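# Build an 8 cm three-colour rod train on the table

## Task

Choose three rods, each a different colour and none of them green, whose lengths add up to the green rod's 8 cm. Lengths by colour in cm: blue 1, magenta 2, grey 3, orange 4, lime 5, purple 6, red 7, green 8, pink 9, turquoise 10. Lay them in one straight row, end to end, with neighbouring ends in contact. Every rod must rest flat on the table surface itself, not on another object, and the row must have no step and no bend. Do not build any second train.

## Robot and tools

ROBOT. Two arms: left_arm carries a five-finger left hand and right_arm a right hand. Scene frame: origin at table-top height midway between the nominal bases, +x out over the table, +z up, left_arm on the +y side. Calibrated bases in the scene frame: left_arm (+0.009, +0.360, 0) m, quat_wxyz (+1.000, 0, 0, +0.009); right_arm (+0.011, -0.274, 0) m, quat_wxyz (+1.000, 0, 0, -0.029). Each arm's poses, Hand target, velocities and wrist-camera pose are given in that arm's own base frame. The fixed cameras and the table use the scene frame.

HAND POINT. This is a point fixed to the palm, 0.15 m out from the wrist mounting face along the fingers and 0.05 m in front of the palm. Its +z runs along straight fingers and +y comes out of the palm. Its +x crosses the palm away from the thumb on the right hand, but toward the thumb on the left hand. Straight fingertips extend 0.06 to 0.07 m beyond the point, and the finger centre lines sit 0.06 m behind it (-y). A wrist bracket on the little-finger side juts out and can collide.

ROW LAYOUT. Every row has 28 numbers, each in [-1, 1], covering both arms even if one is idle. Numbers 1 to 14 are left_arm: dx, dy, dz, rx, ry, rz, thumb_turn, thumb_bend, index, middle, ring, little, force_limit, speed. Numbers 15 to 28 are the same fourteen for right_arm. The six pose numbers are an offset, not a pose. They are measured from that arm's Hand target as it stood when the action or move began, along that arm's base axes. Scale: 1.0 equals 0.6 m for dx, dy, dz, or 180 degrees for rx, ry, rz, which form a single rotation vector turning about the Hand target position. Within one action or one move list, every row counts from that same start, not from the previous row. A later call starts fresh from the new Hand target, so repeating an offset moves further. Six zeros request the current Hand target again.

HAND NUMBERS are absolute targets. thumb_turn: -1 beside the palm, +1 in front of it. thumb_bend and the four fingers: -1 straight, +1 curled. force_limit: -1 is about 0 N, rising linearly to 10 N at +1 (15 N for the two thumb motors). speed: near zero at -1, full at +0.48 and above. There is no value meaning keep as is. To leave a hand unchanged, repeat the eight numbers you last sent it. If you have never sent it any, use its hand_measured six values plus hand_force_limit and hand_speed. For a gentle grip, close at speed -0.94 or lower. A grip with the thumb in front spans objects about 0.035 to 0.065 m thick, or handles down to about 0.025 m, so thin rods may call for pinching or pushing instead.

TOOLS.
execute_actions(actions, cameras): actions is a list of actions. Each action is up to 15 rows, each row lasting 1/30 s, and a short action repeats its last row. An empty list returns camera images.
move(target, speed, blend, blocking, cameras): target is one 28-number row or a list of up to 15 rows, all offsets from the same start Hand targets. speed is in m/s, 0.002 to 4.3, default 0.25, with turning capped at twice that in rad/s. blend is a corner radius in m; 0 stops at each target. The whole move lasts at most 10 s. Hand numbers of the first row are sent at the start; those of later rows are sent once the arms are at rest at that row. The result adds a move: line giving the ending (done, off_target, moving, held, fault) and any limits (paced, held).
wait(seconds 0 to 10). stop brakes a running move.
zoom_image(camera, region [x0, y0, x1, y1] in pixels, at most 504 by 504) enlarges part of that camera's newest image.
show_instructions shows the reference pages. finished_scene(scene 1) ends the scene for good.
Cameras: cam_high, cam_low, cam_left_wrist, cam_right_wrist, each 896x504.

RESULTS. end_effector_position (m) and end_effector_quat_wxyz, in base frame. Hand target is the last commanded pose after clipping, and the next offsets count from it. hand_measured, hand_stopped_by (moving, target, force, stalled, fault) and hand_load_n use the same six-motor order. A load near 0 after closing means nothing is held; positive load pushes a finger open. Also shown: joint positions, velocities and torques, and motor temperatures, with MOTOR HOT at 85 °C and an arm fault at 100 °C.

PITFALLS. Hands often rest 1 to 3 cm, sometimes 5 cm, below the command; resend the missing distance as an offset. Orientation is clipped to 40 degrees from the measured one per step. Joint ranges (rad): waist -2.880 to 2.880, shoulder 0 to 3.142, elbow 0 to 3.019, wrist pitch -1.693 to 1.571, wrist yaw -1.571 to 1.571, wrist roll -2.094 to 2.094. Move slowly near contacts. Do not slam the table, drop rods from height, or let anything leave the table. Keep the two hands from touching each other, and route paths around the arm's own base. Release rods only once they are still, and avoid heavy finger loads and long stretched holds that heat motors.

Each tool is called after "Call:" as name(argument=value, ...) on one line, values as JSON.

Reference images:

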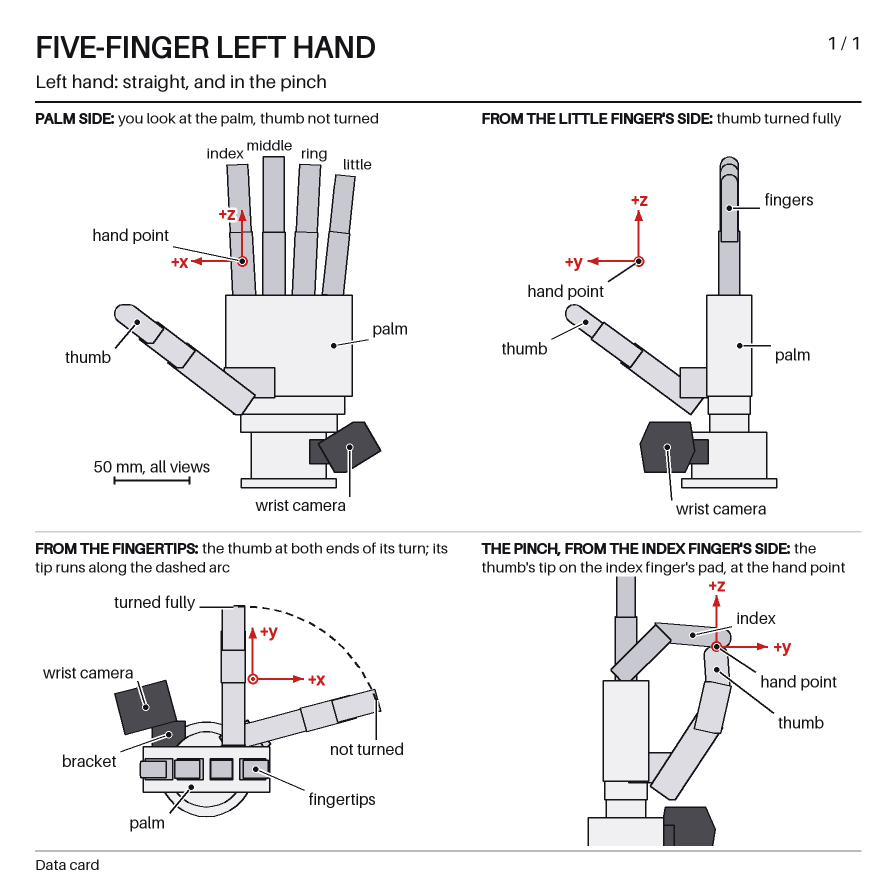

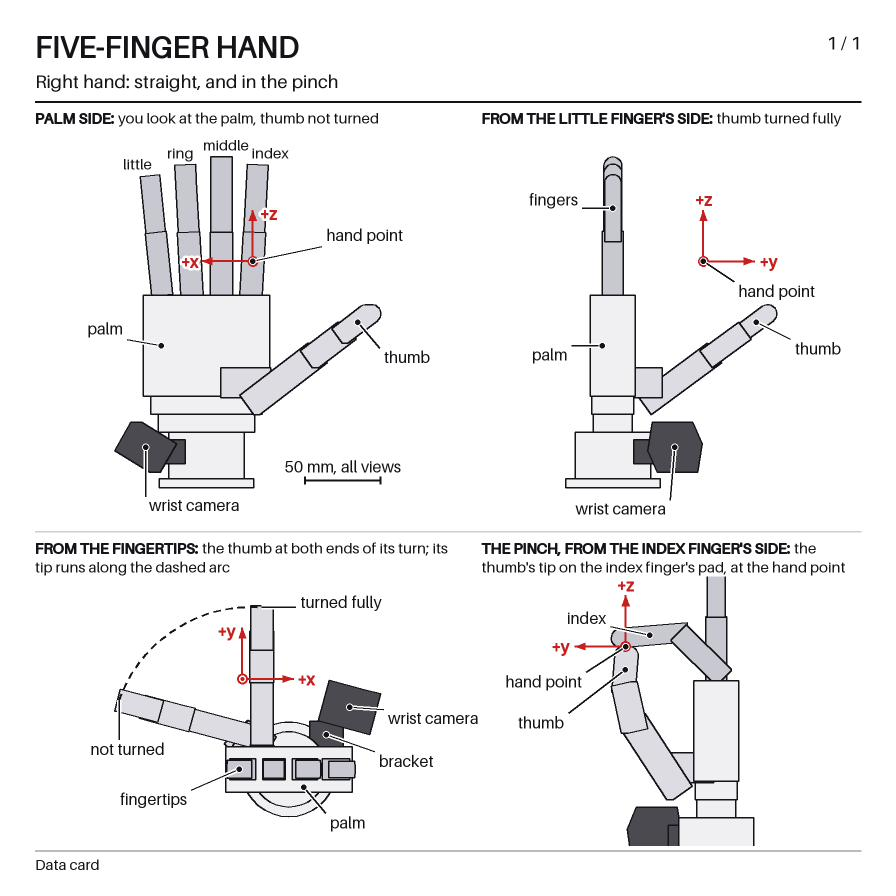

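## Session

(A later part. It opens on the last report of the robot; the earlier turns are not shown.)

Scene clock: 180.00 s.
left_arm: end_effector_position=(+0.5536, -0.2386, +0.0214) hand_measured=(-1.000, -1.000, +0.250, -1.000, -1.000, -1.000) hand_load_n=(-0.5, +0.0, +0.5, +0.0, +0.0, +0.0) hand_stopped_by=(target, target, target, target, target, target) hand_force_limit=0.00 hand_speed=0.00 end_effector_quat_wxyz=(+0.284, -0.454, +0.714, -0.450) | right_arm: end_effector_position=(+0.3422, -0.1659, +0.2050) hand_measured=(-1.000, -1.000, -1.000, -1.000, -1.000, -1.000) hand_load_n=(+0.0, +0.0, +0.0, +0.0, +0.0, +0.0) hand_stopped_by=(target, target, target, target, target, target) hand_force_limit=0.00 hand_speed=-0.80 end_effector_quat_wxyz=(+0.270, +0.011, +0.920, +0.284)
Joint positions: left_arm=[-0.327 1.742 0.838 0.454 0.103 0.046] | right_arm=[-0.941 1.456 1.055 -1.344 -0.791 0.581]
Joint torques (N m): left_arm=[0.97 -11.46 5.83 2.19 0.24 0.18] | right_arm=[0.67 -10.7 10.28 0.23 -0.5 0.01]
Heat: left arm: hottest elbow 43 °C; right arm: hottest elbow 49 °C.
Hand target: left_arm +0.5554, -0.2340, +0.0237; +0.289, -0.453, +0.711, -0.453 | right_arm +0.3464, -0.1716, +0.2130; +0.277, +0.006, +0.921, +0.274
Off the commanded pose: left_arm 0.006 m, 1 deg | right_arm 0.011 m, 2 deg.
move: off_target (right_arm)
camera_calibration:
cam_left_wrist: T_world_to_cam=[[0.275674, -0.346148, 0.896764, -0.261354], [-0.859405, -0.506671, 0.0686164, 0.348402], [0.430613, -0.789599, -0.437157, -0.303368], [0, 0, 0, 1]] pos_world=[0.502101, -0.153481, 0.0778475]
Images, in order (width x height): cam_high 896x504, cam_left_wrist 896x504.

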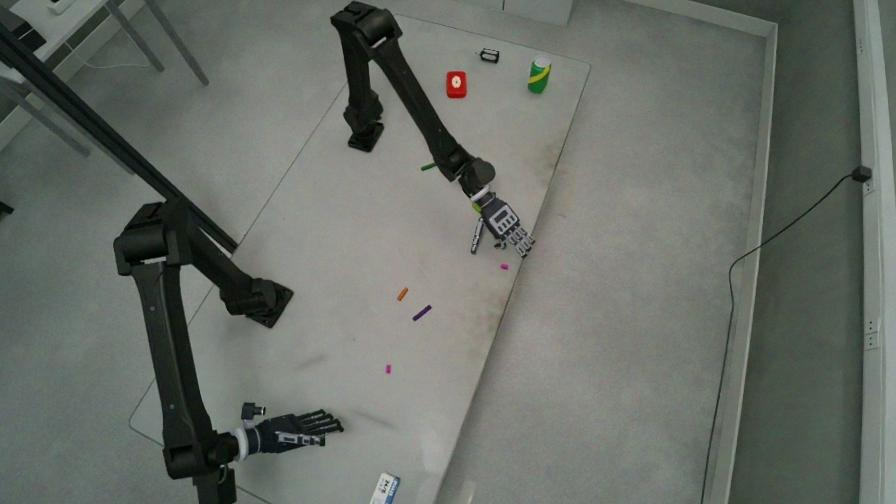

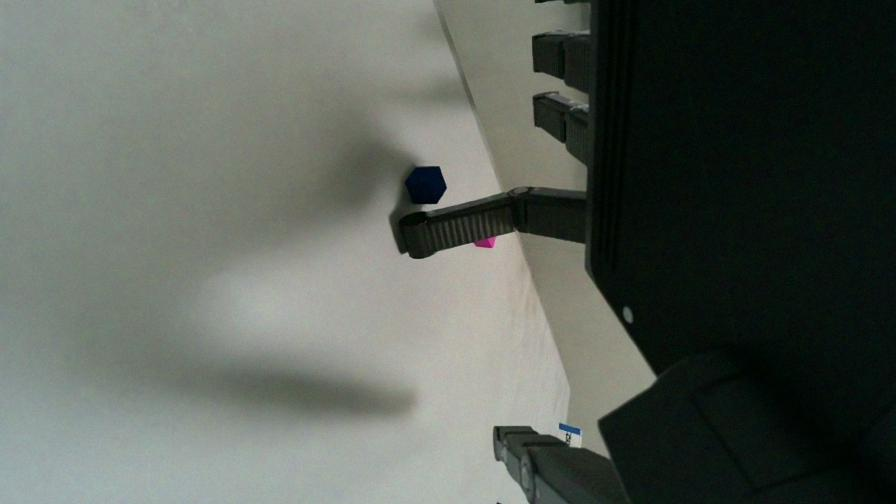

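Call:
move(target=[0.0, 0.0, 0.1, 0, 0, 0, -1, -1, 0.25, 0.25, -1, -1, 0.0, 0.0, 0,0,0,0,0,0, -1,-1,-1,-1,-1,-1,0.0,-0.8], speed=0.15, cameras=["cam_left_wrist", "cam_low", "cam_high"])

Call:
zoom_image(camera="cam_left_wrist", region=[310, 100, 600, 350])

Scene clock: 206.20 s.
left_arm: end_effector_position=(+0.5412, -0.2345, +0.0707) hand_measured=(-1.000, -1.000, +0.250, +0.250, -1.000, -1.000) hand_load_n=(-0.5, +0.0, +0.0, +0.0, +0.0, +0.0) hand_stopped_by=(target, target, target, target, target, target) hand_force_limit=0.00 hand_speed=0.00 end_effector_quat_wxyz=(+0.282, -0.456, +0.716, -0.447) | right_arm: end_effector_position=(+0.3422, -0.1659, +0.2050) hand_measured=(-1.000, -1.000, -1.000, -1.000, -1.000, -1.000) hand_load_n=(+0.0, +0.0, +0.0, +0.0, +0.0, +0.0) hand_stopped_by=(target, target, target, target, target, target) hand_force_limit=0.00 hand_speed=-0.80 end_effector_quat_wxyz=(+0.270, +0.011, +0.920, +0.284)
Joint positions: left_arm=[-0.327 1.603 0.841 0.302 0.103 0.046] | right_arm=[-0.941 1.456 1.055 -1.344 -0.791 0.581]
Joint torques (N m): left_arm=[1.26 -9.99 9.78 1.13 0.23 0.19] | right_arm=[0.73 -10.64 10.3 0.21 -0.51 0.01]
Heat: left arm: hottest shoulder 42 °C; right arm: hottest elbow 49 °C.
Hand target: left_arm +0.5554, -0.2340, +0.0839; +0.289, -0.453, +0.711, -0.453 | right_arm +0.3464, -0.1716, +0.2130; +0.277, +0.006, +0.921, +0.274
Off the commanded pose: left_arm 0.019 m, 1 deg | right_arm 0.011 m, 2 deg.
move: off_target (left_arm, right_arm)
camera_calibration:
cam_left_wrist: T_world_to_cam=[[0.28371, -0.348863, 0.893198, -0.30546], [-0.858744, -0.50692, 0.0747745, 0.33571], [0.426694, -0.788243, -0.443402, -0.270345], [0, 0, 0, 1]] pos_world=[0.490306, -0.149483, 0.127862]
Images, in order (width x height): cam_high 896x504, cam_low 896x504, cam_left_wrist 896x504.

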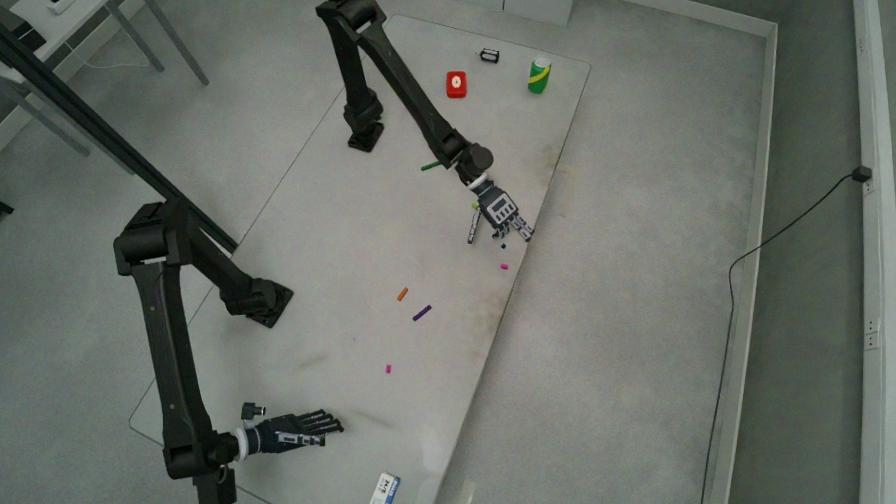

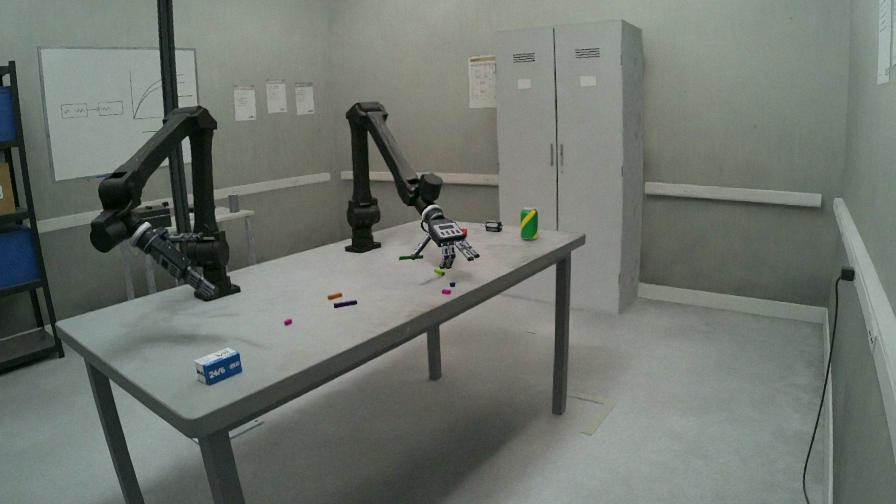

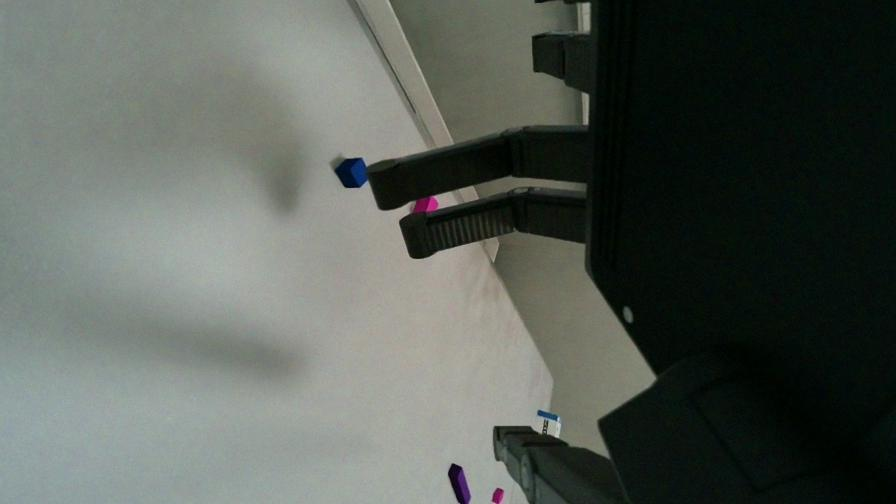

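Scaled by 1.738 from the camera's 896x504 image, which has a finer 1280x720 frame.

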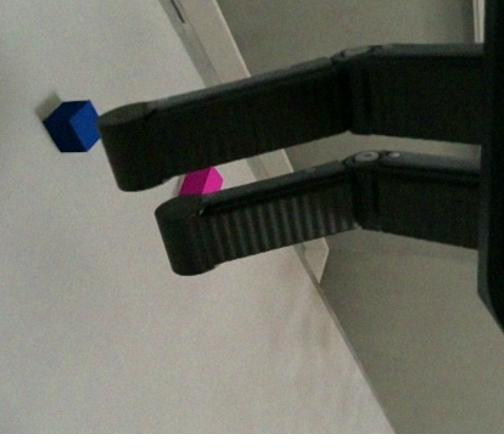

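Call:
move(target=[0.1243, -0.1017, 0.0, 0, 0, 0.1667, -1, -1, 0.25, -1, -1, -1, 0.0, 0.0, 0,0,0,0,0,0, -1,-1,-1,-1,-1,-1,0.0,-0.8], speed=0.15, cameras=["cam_left_wrist"])

Scene clock: 218.90 s.
left_arm: end_effector_position=(+0.6190, -0.2851, +0.0745) hand_measured=(-1.000, -1.000, +0.250, -1.000, -1.000, -1.000) hand_load_n=(-0.5, +0.0, +0.0, +0.0, +0.0, -0.5) hand_stopped_by=(target, target, target, target, target, target) hand_force_limit=0.00 hand_speed=0.00 end_effector_quat_wxyz=(-0.396, +0.621, -0.576, +0.355) | right_arm: end_effector_position=(+0.3422, -0.1659, +0.2050) hand_measured=(-1.000, -1.000, -1.000, -1.000, -1.000, -1.000) hand_load_n=(+0.0, +0.0, +0.0, +0.0, +0.0, +0.0) hand_stopped_by=(target, target, target, target, target, target) hand_force_limit=0.00 hand_speed=-0.80 end_effector_quat_wxyz=(+0.270, +0.011, +0.920, +0.284)
Joint positions: left_arm=[-0.521 1.799 1.143 0.122 -0.545 -0.279] | right_arm=[-0.941 1.456 1.055 -1.344 -0.791 0.581]
Joint torques (N m): left_arm=[0.26 -12.28 10.67 1.1 -0.37 0.06] | right_arm=[0.67 -10.64 10.29 0.2 -0.5 0.01]
Heat: left arm: hottest elbow 43 °C; right arm: hottest elbow 50 °C.
Hand target: left_arm +0.6299, -0.2950, +0.0837; -0.397, +0.622, -0.570, +0.363 | right_arm +0.3464, -0.1716, +0.2130; +0.277, +0.006, +0.921, +0.274
Off the commanded pose: left_arm 0.018 m, 1 deg | right_arm 0.011 m, 2 deg.
move: off_target (left_arm, right_arm)
camera_calibration:
cam_left_wrist: T_world_to_cam=[[0.415014, -0.178403, 0.892152, -0.381256], [-0.489717, -0.870221, 0.0537909, 0.0460524], [0.766773, -0.459226, -0.448521, -0.458131], [0, 0, 0, 1]] pos_world=[0.532062, -0.238327, 0.13218]
Images, in order (width x height): cam_left_wrist 896x504.

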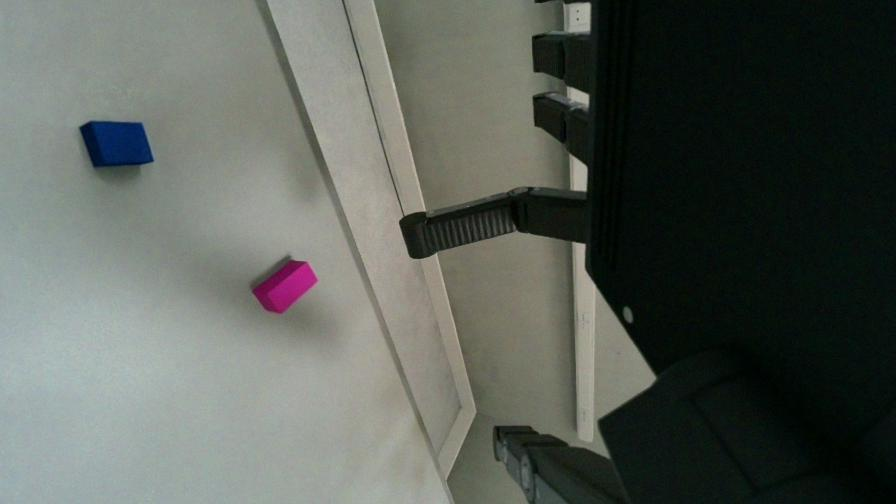

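Call:
zoom_image(camera="cam_left_wrist", region=[230, 180, 450, 330])

Scaled by 2.291 from the camera's 896x504 image, which has a finer 1280x720 frame.

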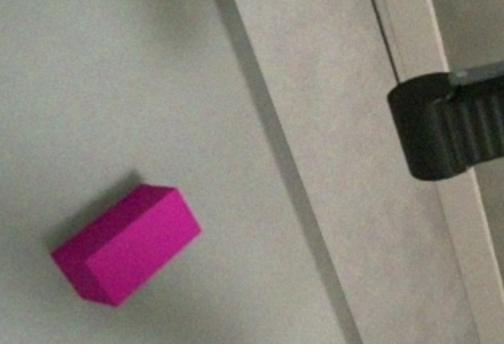

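Call:
move(target=[-0.0123, 0.0042, -0.0878, 0, 0, 0, -1, -1, 0.25, -1, -1, -1, 0.0, 0.0, 0,0,0,0,0,0, -1,-1,-1,-1,-1,-1,0.0,-0.8], speed=0.08, cameras=["cam_left_wrist"])

Call:
zoom_image(camera="cam_left_wrist", region=[300, 150, 520, 330])

Scene clock: 230.57 s.
left_arm: end_effector_position=(+0.6214, -0.2861, +0.0318) hand_measured=(-1.000, -1.000, +0.250, -1.000, -1.000, -1.000) hand_load_n=(-0.5, +0.0, +0.0, +0.0, +0.0, +0.0) hand_stopped_by=(target, target, target, target, target, target) hand_force_limit=0.00 hand_speed=0.00 end_effector_quat_wxyz=(-0.397, +0.622, -0.574, +0.355) | right_arm: end_effector_position=(+0.3422, -0.1659, +0.2050) hand_measured=(-1.000, -1.000, -1.000, -1.000, -1.000, -1.000) hand_load_n=(+0.0, +0.0, +0.0, +0.0, +0.0, +0.0) hand_stopped_by=(target, target, target, target, target, target) hand_force_limit=0.00 hand_speed=-0.80 end_effector_quat_wxyz=(+0.270, +0.011, +0.920, +0.284)
Joint positions: left_arm=[-0.521 1.879 1.121 0.227 -0.548 -0.282] | right_arm=[-0.941 1.456 1.055 -1.344 -0.791 0.581]
Joint torques (N m): left_arm=[0.38 -12.98 7.19 2.24 -0.39 0.09] | right_arm=[0.73 -10.58 10.3 0.23 -0.5 0.01]
Heat: left arm: hottest elbow 45 °C; right arm: hottest elbow 50 °C.
Hand target: left_arm +0.6225, -0.2925, +0.0310; -0.396, +0.622, -0.570, +0.363 | right_arm +0.3464, -0.1716, +0.2130; +0.277, +0.006, +0.921, +0.274
Off the commanded pose: left_arm 0.007 m, 1 deg | right_arm 0.011 m, 2 deg.
move: off_target (right_arm)
camera_calibration:
cam_left_wrist: T_world_to_cam=[[0.413655, -0.175219, 0.893414, -0.342578], [-0.487129, -0.871622, 0.0545977, 0.0466408], [0.769152, -0.457792, -0.445905, -0.480695], [0, 0, 0, 1]] pos_world=[0.534157, -0.239432, 0.0891729]
Images, in order (width x height): cam_left_wrist 896x504.

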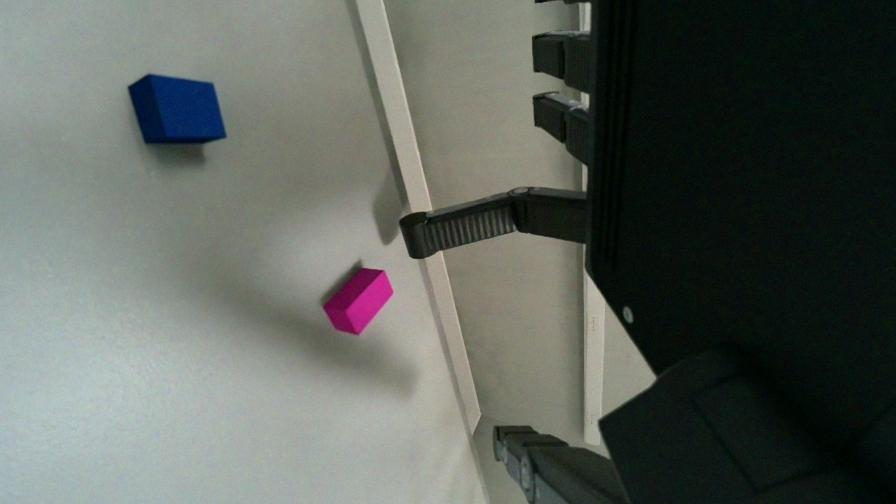

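Scaled by 2.291 from the camera's 896x504 image, which has a finer 1280x720 frame.

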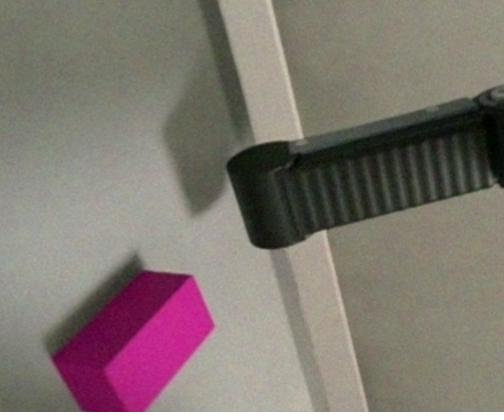

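Call:
move(target=[-0.0033, -0.0175, -0.0083, 0, 0, 0, -1, -1, 0.25, -1, -1, -1, 0.0, 0.0, 0,0,0,0,0,0, -1,-1,-1,-1,-1,-1,0.0,-0.8], speed=0.08, cameras=["cam_left_wrist"])

Call:
zoom_image(camera="cam_left_wrist", region=[300, 150, 520, 330])

Scene clock: 235.50 s.
left_arm: end_effector_position=(+0.6154, -0.2956, +0.0248) hand_measured=(-1.000, -1.000, +0.250, -1.000, -1.000, -1.000) hand_load_n=(+0.0, +0.0, +0.0, +0.0, +0.0, +0.0) hand_stopped_by=(target, target, target, target, target, target) hand_force_limit=0.00 hand_speed=0.00 end_effector_quat_wxyz=(-0.396, +0.621, -0.576, +0.353) | right_arm: end_effector_position=(+0.3422, -0.1659, +0.2050) hand_measured=(-1.000, -1.000, -1.000, -1.000, -1.000, -1.000) hand_load_n=(+0.0, +0.0, +0.0, +0.0, +0.0, +0.0) hand_stopped_by=(target, target, target, target, target, target) hand_force_limit=0.00 hand_speed=-0.80 end_effector_quat_wxyz=(+0.270, +0.011, +0.920, +0.284)
Joint positions: left_arm=[-0.541 1.891 1.121 0.227 -0.564 -0.292] | right_arm=[-0.941 1.456 1.055 -1.344 -0.791 0.581]
Joint torques (N m): left_arm=[0.32 -12.45 7.83 2.18 -0.38 0.05] | right_arm=[0.67 -10.64 10.3 0.21 -0.51 0.01]
Heat: left arm: hottest elbow 45 °C; right arm: hottest elbow 50 °C.
Hand target: left_arm +0.6206, -0.3029, +0.0259; -0.397, +0.622, -0.570, +0.362 | right_arm +0.3464, -0.1716, +0.2130; +0.277, +0.006, +0.921, +0.274
Off the commanded pose: left_arm 0.009 m, 1 deg | right_arm 0.011 m, 2 deg.
move: off_target (right_arm)
camera_calibration:
cam_left_wrist: T_world_to_cam=[[0.417903, -0.179426, 0.890597, -0.339283], [-0.488565, -0.870867, 0.0538029, 0.0369975], [0.765938, -0.457599, -0.451599, -0.481369], [0, 0, 0, 1]] pos_world=[0.528562, -0.24893, 0.0827876]
Images, in order (width x height): cam_left_wrist 896x504.

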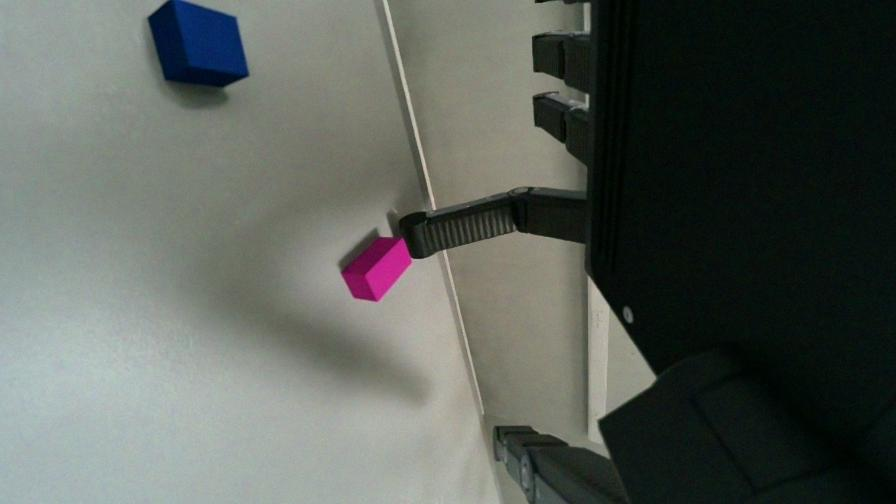

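Scaled by 2.291 from the camera's 896x504 image, which has a finer 1280x720 frame.

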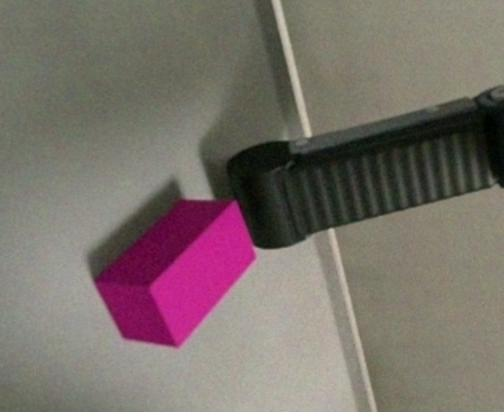

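Call:
move(target=[0.003, -0.0085, 0.0, 0, 0, 0, -1, -1, 0.25, -1, -1, -1, 0.0, 0.0, 0,0,0,0,0,0, -1,-1,-1,-1,-1,-1,0.0,-0.8], speed=0.05, cameras=["cam_left_wrist"])

Call:
zoom_image(camera="cam_left_wrist", region=[300, 150, 520, 330])

Scene clock: 243.27 s.
left_arm: end_effector_position=(+0.6146, -0.2963, +0.0229) hand_measured=(-1.000, -1.000, +0.250, -1.000, -1.000, -1.000) hand_load_n=(+0.0, +0.0, -0.5, +0.0, +0.0, +0.0) hand_stopped_by=(target, target, target, target, target, target) hand_force_limit=0.00 hand_speed=0.00 end_effector_quat_wxyz=(-0.397, +0.623, -0.575, +0.352) | right_arm: end_effector_position=(+0.3422, -0.1659, +0.2050) hand_measured=(-1.000, -1.000, -1.000, -1.000, -1.000, -1.000) hand_load_n=(+0.0, +0.0, +0.5, +0.0, +0.0, +0.0) hand_stopped_by=(target, target, target, target, target, target) hand_force_limit=0.00 hand_speed=-0.80 end_effector_quat_wxyz=(+0.270, +0.011, +0.920, +0.284)
Joint positions: left_arm=[-0.544 1.894 1.121 0.227 -0.57 -0.297] | right_arm=[-0.941 1.456 1.055 -1.344 -0.791 0.581]
Joint torques (N m): left_arm=[0.15 -12.63 8.92 1.94 -0.35 0.07] | right_arm=[0.67 -10.52 10.28 0.23 -0.51 0.01]
Heat: left arm: hottest elbow 45 °C; right arm: hottest elbow 50 °C.
Hand target: left_arm +0.6224, -0.3080, +0.0259; -0.397, +0.622, -0.570, +0.363 | right_arm +0.3464, -0.1716, +0.2130; +0.277, +0.006, +0.921, +0.274
Off the commanded pose: left_arm 0.014 m, 1 deg | right_arm 0.011 m, 2 deg.
move: off_target (left_arm, right_arm)
camera_calibration:
cam_left_wrist: T_world_to_cam=[[0.419431, -0.177658, 0.890233, -0.337812], [-0.48441, -0.873175, 0.0539748, 0.0327669], [0.76774, -0.453876, -0.452296, -0.481927], [0, 0, 0, 1]] pos_world=[0.527556, -0.250139, 0.0809894]
Images, in order (width x height): cam_left_wrist 896x504.

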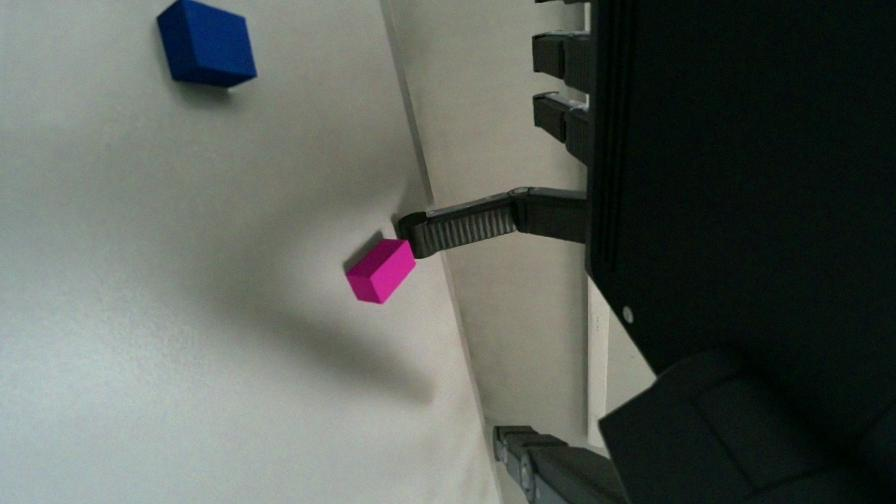

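Scaled by 2.291 from the camera's 896x504 image, which has a finer 1280x720 frame.

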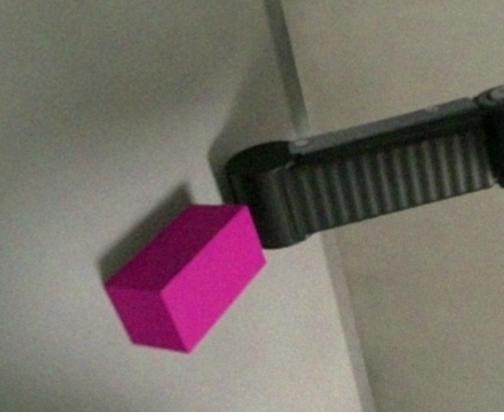

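Call:
move(target=[[0.01, -0.0067, 0.0117, 0, 0, 0, -1, -1, 0.25, -1, -1, -1, 0.0, 0.0, 0,0,0,0,0,0, -1,-1,-1,-1,-1,-1,0.0,-0.8]], speed=0.05, cameras=["cam_left_wrist"])

Call:
zoom_image(camera="cam_left_wrist", region=[300, 150, 520, 330])

Scene clock: 246.53 s.
left_arm: end_effector_position=(+0.6198, -0.3000, +0.0282) hand_measured=(-1.000, -1.000, +0.250, -1.000, -1.000, -1.000) hand_load_n=(+0.0, +0.0, +0.0, +0.0, +0.0, -0.5) hand_stopped_by=(target, target, target, target, target, target) hand_force_limit=0.00 hand_speed=0.00 end_effector_quat_wxyz=(-0.398, +0.622, -0.572, +0.356) | right_arm: end_effector_position=(+0.3422, -0.1659, +0.2050) hand_measured=(-1.000, -1.000, -1.000, -1.000, -1.000, -1.000) hand_load_n=(+0.0, -0.5, +0.0, +0.0, +0.0, +0.0) hand_stopped_by=(target, target, target, target, target, target) hand_force_limit=0.00 hand_speed=-0.80 end_effector_quat_wxyz=(+0.270, +0.011, +0.920, +0.284)
Joint positions: left_arm=[-0.545 1.897 1.137 0.224 -0.571 -0.298] | right_arm=[-0.941 1.456 1.055 -1.344 -0.791 0.581]
Joint torques (N m): left_arm=[-0.5 -12.63 10.06 1.03 -0.35 0.08] | right_arm=[0.73 -10.58 10.3 0.2 -0.51 0.01]
Heat: left arm: hottest elbow 45 °C; right arm: hottest elbow 50 °C.
Hand target: left_arm +0.6285, -0.3121, +0.0332; -0.397, +0.622, -0.570, +0.363 | right_arm +0.3464, -0.1716, +0.2130; +0.277, +0.006, +0.921, +0.274
Off the commanded pose: left_arm 0.016 m, 1 deg | right_arm 0.011 m, 2 deg.
move: off_target (left_arm, right_arm)
camera_calibration:
cam_left_wrist: T_world_to_cam=[[0.411338, -0.172491, 0.895013, -0.338874], [-0.485062, -0.872766, 0.0547257, 0.0323245], [0.771697, -0.456648, -0.442671, -0.488767], [0, 0, 0, 1]] pos_world=[0.532251, -0.253435, 0.0851647]
Images, in order (width x height): cam_left_wrist 896x504.

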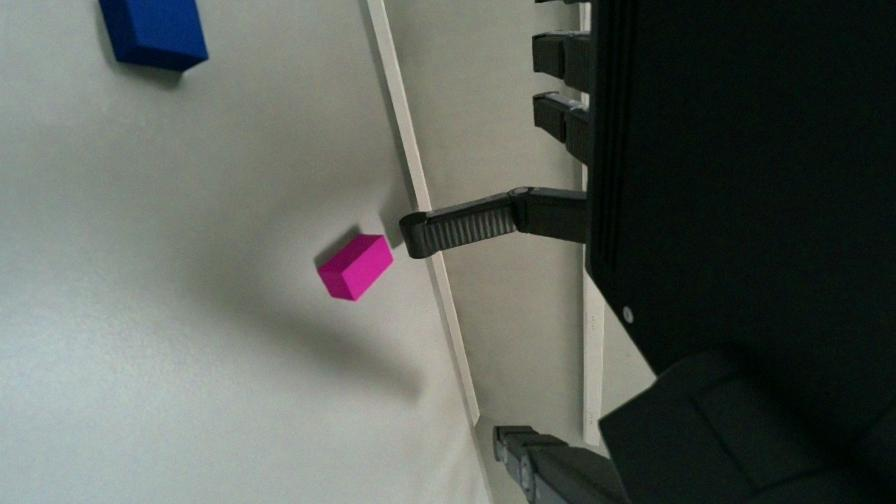

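Scaled by 2.291 from the camera's 896x504 image, which has a finer 1280x720 frame.

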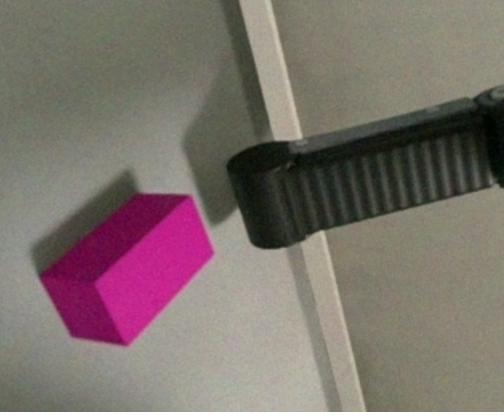

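Call:
move(target=[[-0.05, 0.009, -0.0128, 0, 0, 0, -1, -1, 0.25, -1, -1, -1, 0.0, 0.0, 0,0,0,0,0,0, -1,-1,-1,-1,-1,-1,0.0,-0.8]], speed=0.05, cameras=["cam_left_wrist"])

Call:
zoom_image(camera="cam_left_wrist", region=[300, 150, 520, 330])

Scene clock: 257.70 s.
left_arm: end_effector_position=(+0.6010, -0.3009, +0.0226) hand_measured=(-1.000, -1.000, +0.250, -1.000, -1.000, -1.000) hand_load_n=(+0.0, +0.0, +0.5, +0.0, -0.5, -0.5) hand_stopped_by=(target, target, target, target, target, target) hand_force_limit=0.00 hand_speed=0.00 end_effector_quat_wxyz=(-0.398, +0.623, -0.572, +0.355) | right_arm: end_effector_position=(+0.3422, -0.1659, +0.2050) hand_measured=(-1.000, -1.000, -1.000, -1.000, -1.000, -1.000) hand_load_n=(+0.0, +0.0, +0.0, +0.0, +0.0, +0.0) hand_stopped_by=(target, target, target, target, target, target) hand_force_limit=0.00 hand_speed=-0.80 end_effector_quat_wxyz=(+0.270, +0.011, +0.920, +0.284)
Joint positions: left_arm=[-0.565 1.877 1.087 0.245 -0.59 -0.312] | right_arm=[-0.941 1.456 1.055 -1.344 -0.791 0.581]
Joint torques (N m): left_arm=[-0.15 -13.8 6.24 2.02 -0.32 0.1] | right_arm=[0.73 -10.64 10.29 0.21 -0.51 0.01]
Heat: left arm: hottest elbow 45 °C; right arm: hottest elbow 50 °C.
Hand target: left_arm +0.5985, -0.3067, +0.0255; -0.397, +0.622, -0.570, +0.363 | right_arm +0.3464, -0.1716, +0.2130; +0.277, +0.006, +0.921, +0.274
Off the commanded pose: left_arm 0.007 m, 1 deg | right_arm 0.011 m, 2 deg.
move: off_target (right_arm)
camera_calibration:
cam_left_wrist: T_world_to_cam=[[0.412995, -0.171985, 0.894347, -0.327186], [-0.482973, -0.873908, 0.0549748, 0.0210647], [0.772122, -0.45465, -0.443983, -0.476802], [0, 0, 0, 1]] pos_world=[0.513449, -0.25464, 0.079768]
Images, in order (width x height): cam_left_wrist 896x504.

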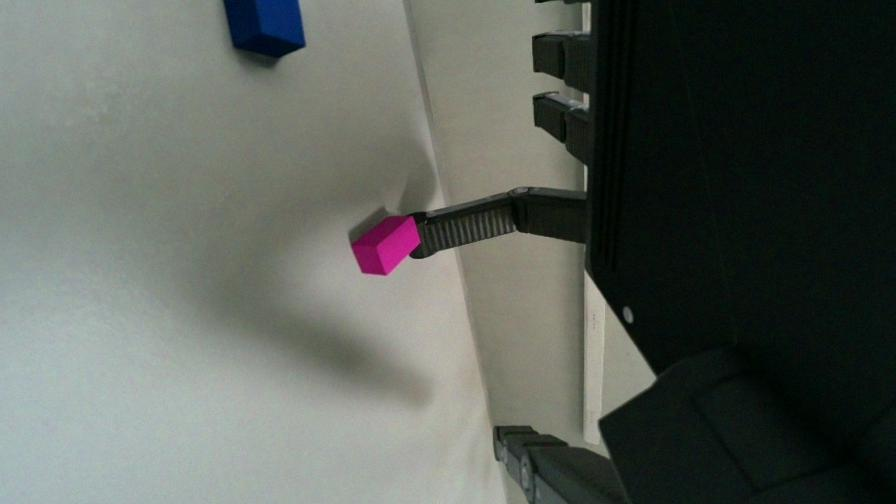

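Scaled by 2.291 from the camera's 896x504 image, which has a finer 1280x720 frame.

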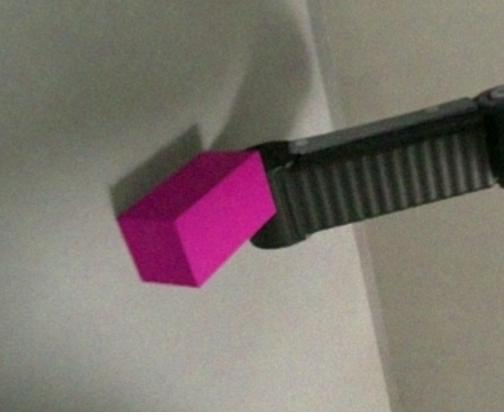

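Call:
move(target=[[-0.0725, 0.011, 0.0, 0, 0, 0, -1, -1, 0.25, -1, -1, -1, 0.0, 0.0, 0,0,0,0,0,0, -1,-1,-1,-1,-1,-1,0.0,-0.8]], speed=0.05, cameras=["cam_left_wrist"])

Call:
zoom_image(camera="cam_left_wrist", region=[300, 150, 520, 330])

Scene clock: 261.03 s.
left_arm: end_effector_position=(+0.5569, -0.2948, +0.0218) hand_measured=(-1.000, -1.000, +0.250, -1.000, -1.000, -1.000) hand_load_n=(+0.0, +0.0, +0.0, +0.0, -0.5, +0.0) hand_stopped_by=(target, target, target, target, target, target) hand_force_limit=0.00 hand_speed=0.00 end_effector_quat_wxyz=(-0.398, +0.623, -0.573, +0.355) | right_arm: end_effector_position=(+0.3422, -0.1659, +0.2050) hand_measured=(-1.000, -1.000, -1.000, -1.000, -1.000, -1.000) hand_load_n=(+0.0, +0.0, +0.5, +0.0, +0.0, +0.0) hand_stopped_by=(target, target, target, target, target, target) hand_force_limit=0.00 hand_speed=-0.80 end_effector_quat_wxyz=(+0.270, +0.011, +0.920, +0.284)
Joint positions: left_arm=[-0.603 1.801 0.964 0.276 -0.621 -0.335] | right_arm=[-0.941 1.456 1.055 -1.344 -0.791 0.581]
Joint torques (N m): left_arm=[0.09 -12.69 6.06 1.98 -0.34 0.06] | right_arm=[0.73 -10.58 10.32 0.23 -0.51 0.01]
Heat: left arm: hottest elbow 45 °C; right arm: hottest elbow 50 °C.
Hand target: left_arm +0.5550, -0.3001, +0.0254; -0.397, +0.622, -0.570, +0.363 | right_arm +0.3464, -0.1716, +0.2130; +0.277, +0.006, +0.921, +0.274
Off the commanded pose: left_arm 0.007 m, 1 deg | right_arm 0.011 m, 2 deg.
move: off_target (right_arm)
camera_calibration:
cam_left_wrist: T_world_to_cam=[[0.414324, -0.173806, 0.89338, -0.308417], [-0.483713, -0.873535, 0.054387, 0.00575305], [0.770946, -0.454673, -0.445999, -0.439569], [0, 0, 0, 1]] pos_world=[0.469451, -0.248439, 0.0791732]
Images, in order (width x height): cam_left_wrist 896x504.

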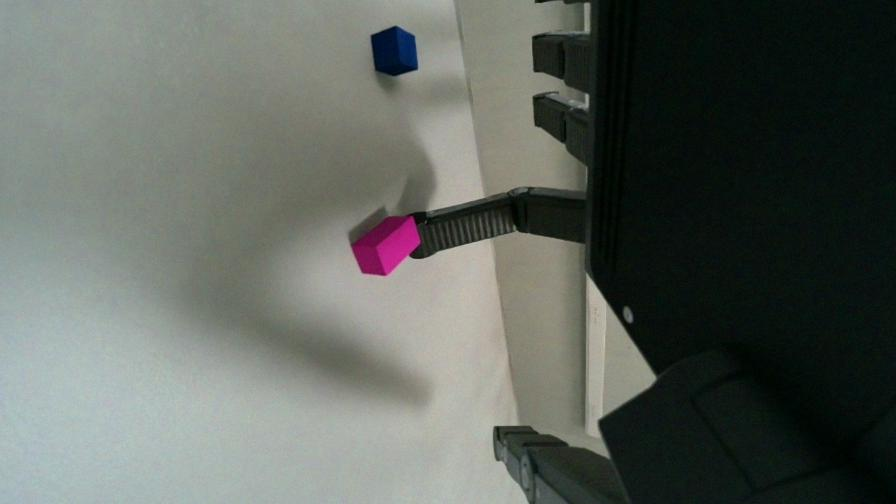

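Scaled by 2.291 from the camera's 896x504 image, which has a finer 1280x720 frame.

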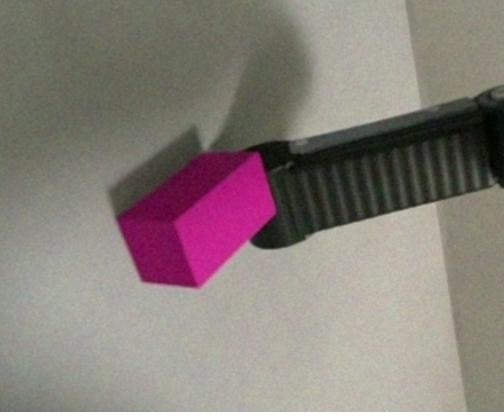

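Call:
move(target=[[0.0, 0.0, 0.0833, 0, 0, 0, -1, -1, 0.25, -1, -1, -1, 0.0, 0.0, 0,0,0,0,0,0, -1,-1,-1,-1,-1,-1,0.0,-0.8],[-0.01, 0.0, 0.1167, 0.0073, -0.083, 0, -1, -0.1, -0.3, -1, -1, -1, 0.0, 0.0, 0,0,0,0,0,0, -1,-1,-1,-1,-1,-1,0.0,-0.8],[-0.01, 0.0, 0.1167, 0.0073, -0.083, 0, 1, -0.1, -0.3, -1, -1, -1, 0.0, 0.0, 0,0,0,0,0,0, -1,-1,-1,-1,-1,-1,0.0,-0.8]], speed=0.12, cameras=["cam_left_wrist", "cam_low"])

Call:
zoom_image(camera="cam_left_wrist", region=[250, 120, 600, 400])

Scene clock: 319.40 s.
left_arm: end_effector_position=(+0.5502, -0.2962, +0.1000) hand_measured=(+1.000, -0.100, -0.300, -1.000, -1.000, -1.000) hand_load_n=(+0.0, +0.0, +0.0, +0.0, +0.0, +0.0) hand_stopped_by=(target, target, target, target, target, target) hand_force_limit=0.00 hand_speed=0.00 end_effector_quat_wxyz=(-0.473, +0.568, -0.516, +0.433) | right_arm: end_effector_position=(+0.3422, -0.1659, +0.2050) hand_measured=(-1.000, -1.000, -1.000, -1.000, -1.000, -1.000) hand_load_n=(+0.0, +0.0, +0.0, +0.0, +0.0, +0.0) hand_stopped_by=(target, target, target, target, target, target) hand_force_limit=0.00 hand_speed=-0.80 end_effector_quat_wxyz=(+0.270, +0.011, +0.920, +0.284)
Joint positions: left_arm=[-0.653 1.7 0.854 0.605 -0.732 -0.166] | right_arm=[-0.941 1.456 1.055 -1.344 -0.791 0.581]
Joint torques (N m): left_arm=[0.32 -9.52 6.39 2.26 -0.29 0.25] | right_arm=[0.67 -10.64 10.28 0.2 -0.51 0]
Heat: left arm: hottest shoulder 42 °C; right arm: hottest elbow 51 °C.
Hand target: left_arm +0.5490, -0.3002, +0.0954; -0.474, +0.565, -0.518, +0.434 | right_arm +0.3464, -0.1716, +0.2130; +0.277, +0.006, +0.921, +0.274
Off the commanded pose: left_arm 0.006 m, 0 deg | right_arm 0.011 m, 2 deg.
move: off_target (right_arm)
camera_calibration:
cam_left_wrist: T_world_to_cam=[[0.161665, -0.180809, 0.97014, -0.246407], [-0.47985, -0.873433, -0.0828224, 0.00858878], [0.862327, -0.452132, -0.227965, -0.471523], [0, 0, 0, 1]] pos_world=[0.450564, -0.250242, 0.13227]
Images, in order (width x height): cam_low 896x504, cam_left_wrist 896x504.

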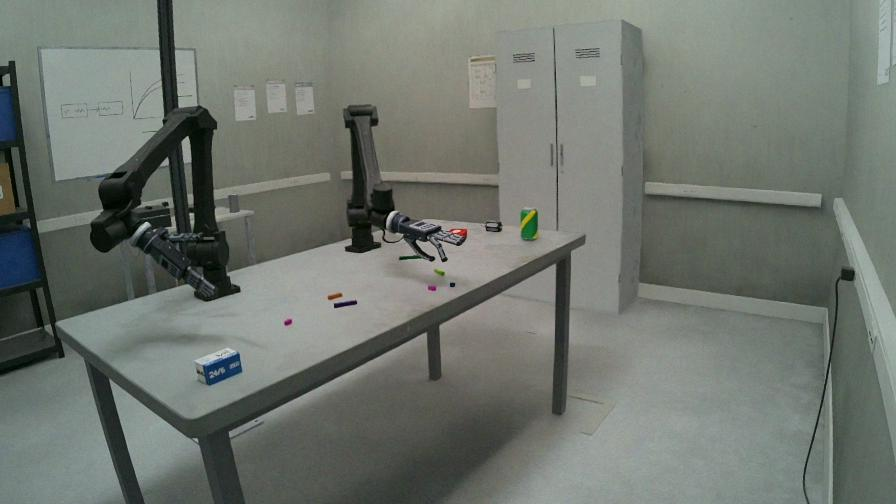

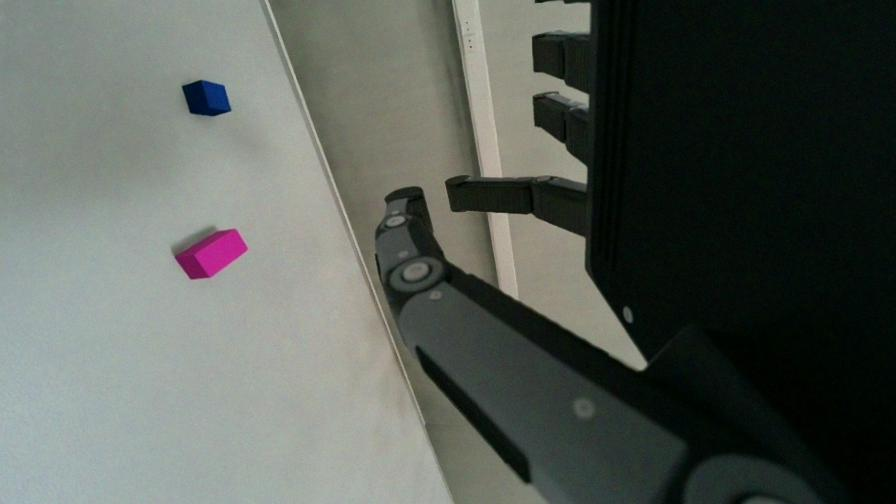

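Scaled by 1.440 from the camera's 896x504 image, which has a finer 1280x720 frame.

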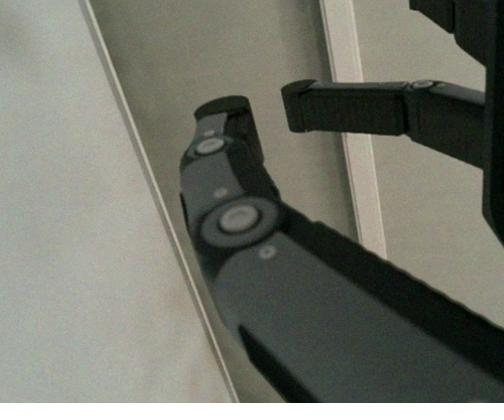

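Call:
zoom_image(camera="cam_left_wrist", region=[150, 60, 290, 300])

Call:
zoom_image(camera="cam_low", region=[380, 200, 480, 300])

Scaled by 2.100 from the camera's 896x504 image, which has a finer 1280x720 frame.

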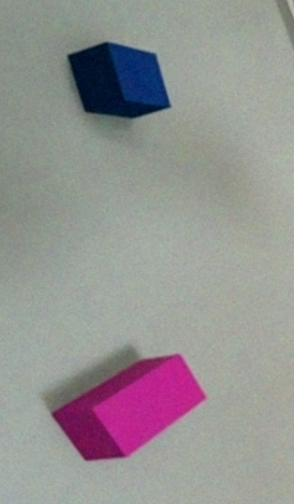

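Scaled by 5.040 from the camera's 896x504 image, which has a finer 1280x720 frame.

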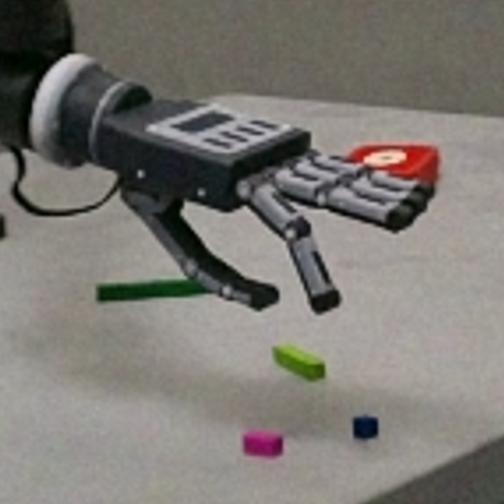

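Call:
move(target=[[-0.0233, 0.002, -0.089, 0.0026, -0.0277, 0, 1, -0.1, -0.3, -1, -1, -1, 0.0, 0.0, 0,0,0,0,0,0, -1,-1,-1,-1,-1,-1,0.0,-0.8]], speed=0.1, cameras=["cam_left_wrist", "cam_low"])

Call:
zoom_image(camera="cam_left_wrist", region=[270, 100, 530, 350])

Call:
zoom_image(camera="cam_low", region=[380, 200, 480, 300])

Scene clock: 336.37 s.
left_arm: end_effector_position=(+0.5353, -0.2952, +0.0398) hand_measured=(+1.000, -0.100, -0.300, -1.000, -1.000, -1.000) hand_load_n=(+0.0, +0.5, +0.0, +0.0, +0.0, +0.0) hand_stopped_by=(target, target, target, target, target, target) hand_force_limit=0.00 hand_speed=0.00 end_effector_quat_wxyz=(-0.497, +0.547, -0.500, +0.451) | right_arm: end_effector_position=(+0.3422, -0.1659, +0.2050) hand_measured=(-1.000, -1.000, -1.000, -1.000, -1.000, -1.000) hand_load_n=(+0.0, +0.0, -0.5, +0.0, +0.0, +0.0) hand_stopped_by=(target, target, target, target, target, target) hand_force_limit=0.00 hand_speed=-0.80 end_effector_quat_wxyz=(+0.270, +0.011, +0.920, +0.284)
Joint positions: left_arm=[-0.683 1.879 0.774 0.967 -0.77 -0.093] | right_arm=[-0.941 1.456 1.055 -1.344 -0.791 0.581]
Joint torques (N m): left_arm=[0.15 -11.11 5.04 2.28 -0.24 0.29] | right_arm=[0.79 -10.64 10.3 0.23 -0.51 0.01]
Heat: left arm: hottest shoulder 42 °C; right arm: hottest elbow 52 °C.
Hand target: left_arm +0.5350, -0.2989, +0.0422; -0.499, +0.543, -0.498, +0.456 | right_arm +0.3464, -0.1716, +0.2130; +0.277, +0.006, +0.921, +0.274
Off the commanded pose: left_arm 0.004 m, 1 deg | right_arm 0.011 m, 2 deg.
move: off_target (right_arm)
camera_calibration:
cam_left_wrist: T_world_to_cam=[[0.0853131, -0.195353, 0.977015, -0.149164], [-0.472881, -0.87105, -0.132873, -0.0036194], [0.876986, -0.450676, -0.166691, -0.481822], [0, 0, 0, 1]] pos_world=[0.433566, -0.249438, 0.0649392]
Images, in order (width x height): cam_low 896x504, cam_left_wrist 896x504.

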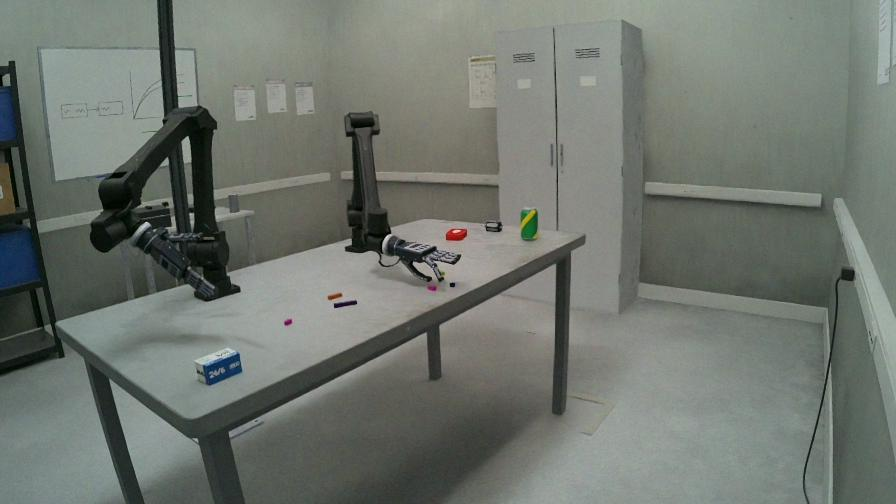

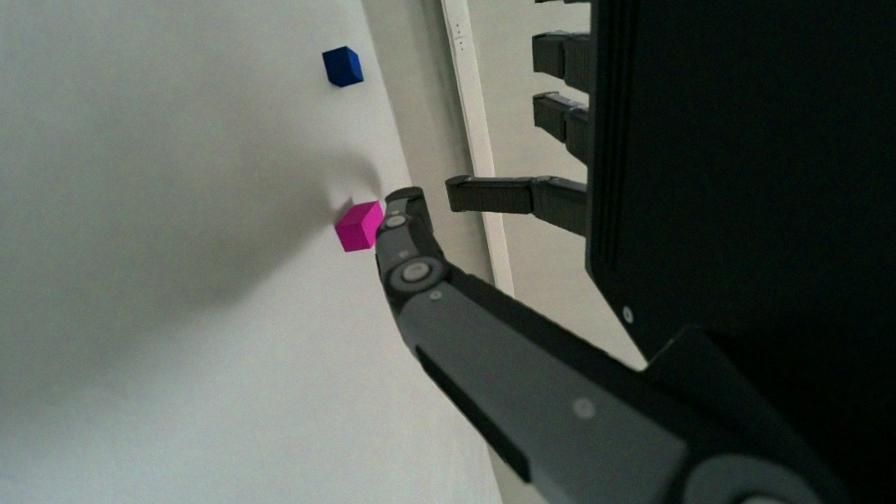

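Scaled by 1.938 from the camera's 896x504 image, which has a finer 1280x720 frame.

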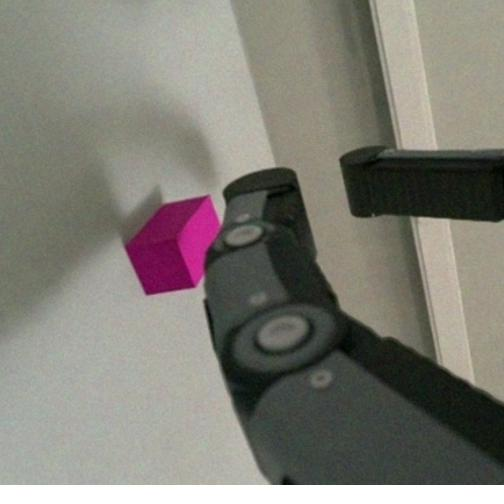

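Scaled by 5.040 from the camera's 896x504 image, which has a finer 1280x720 frame.

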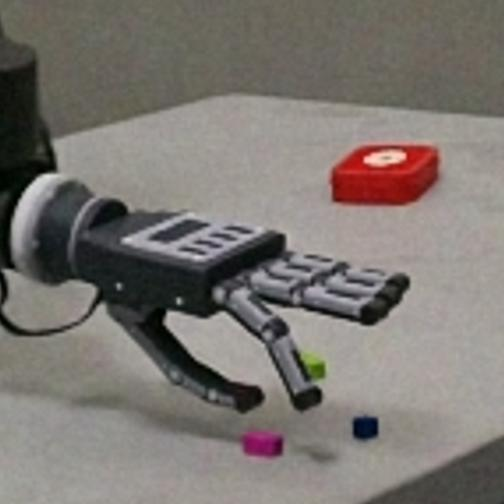

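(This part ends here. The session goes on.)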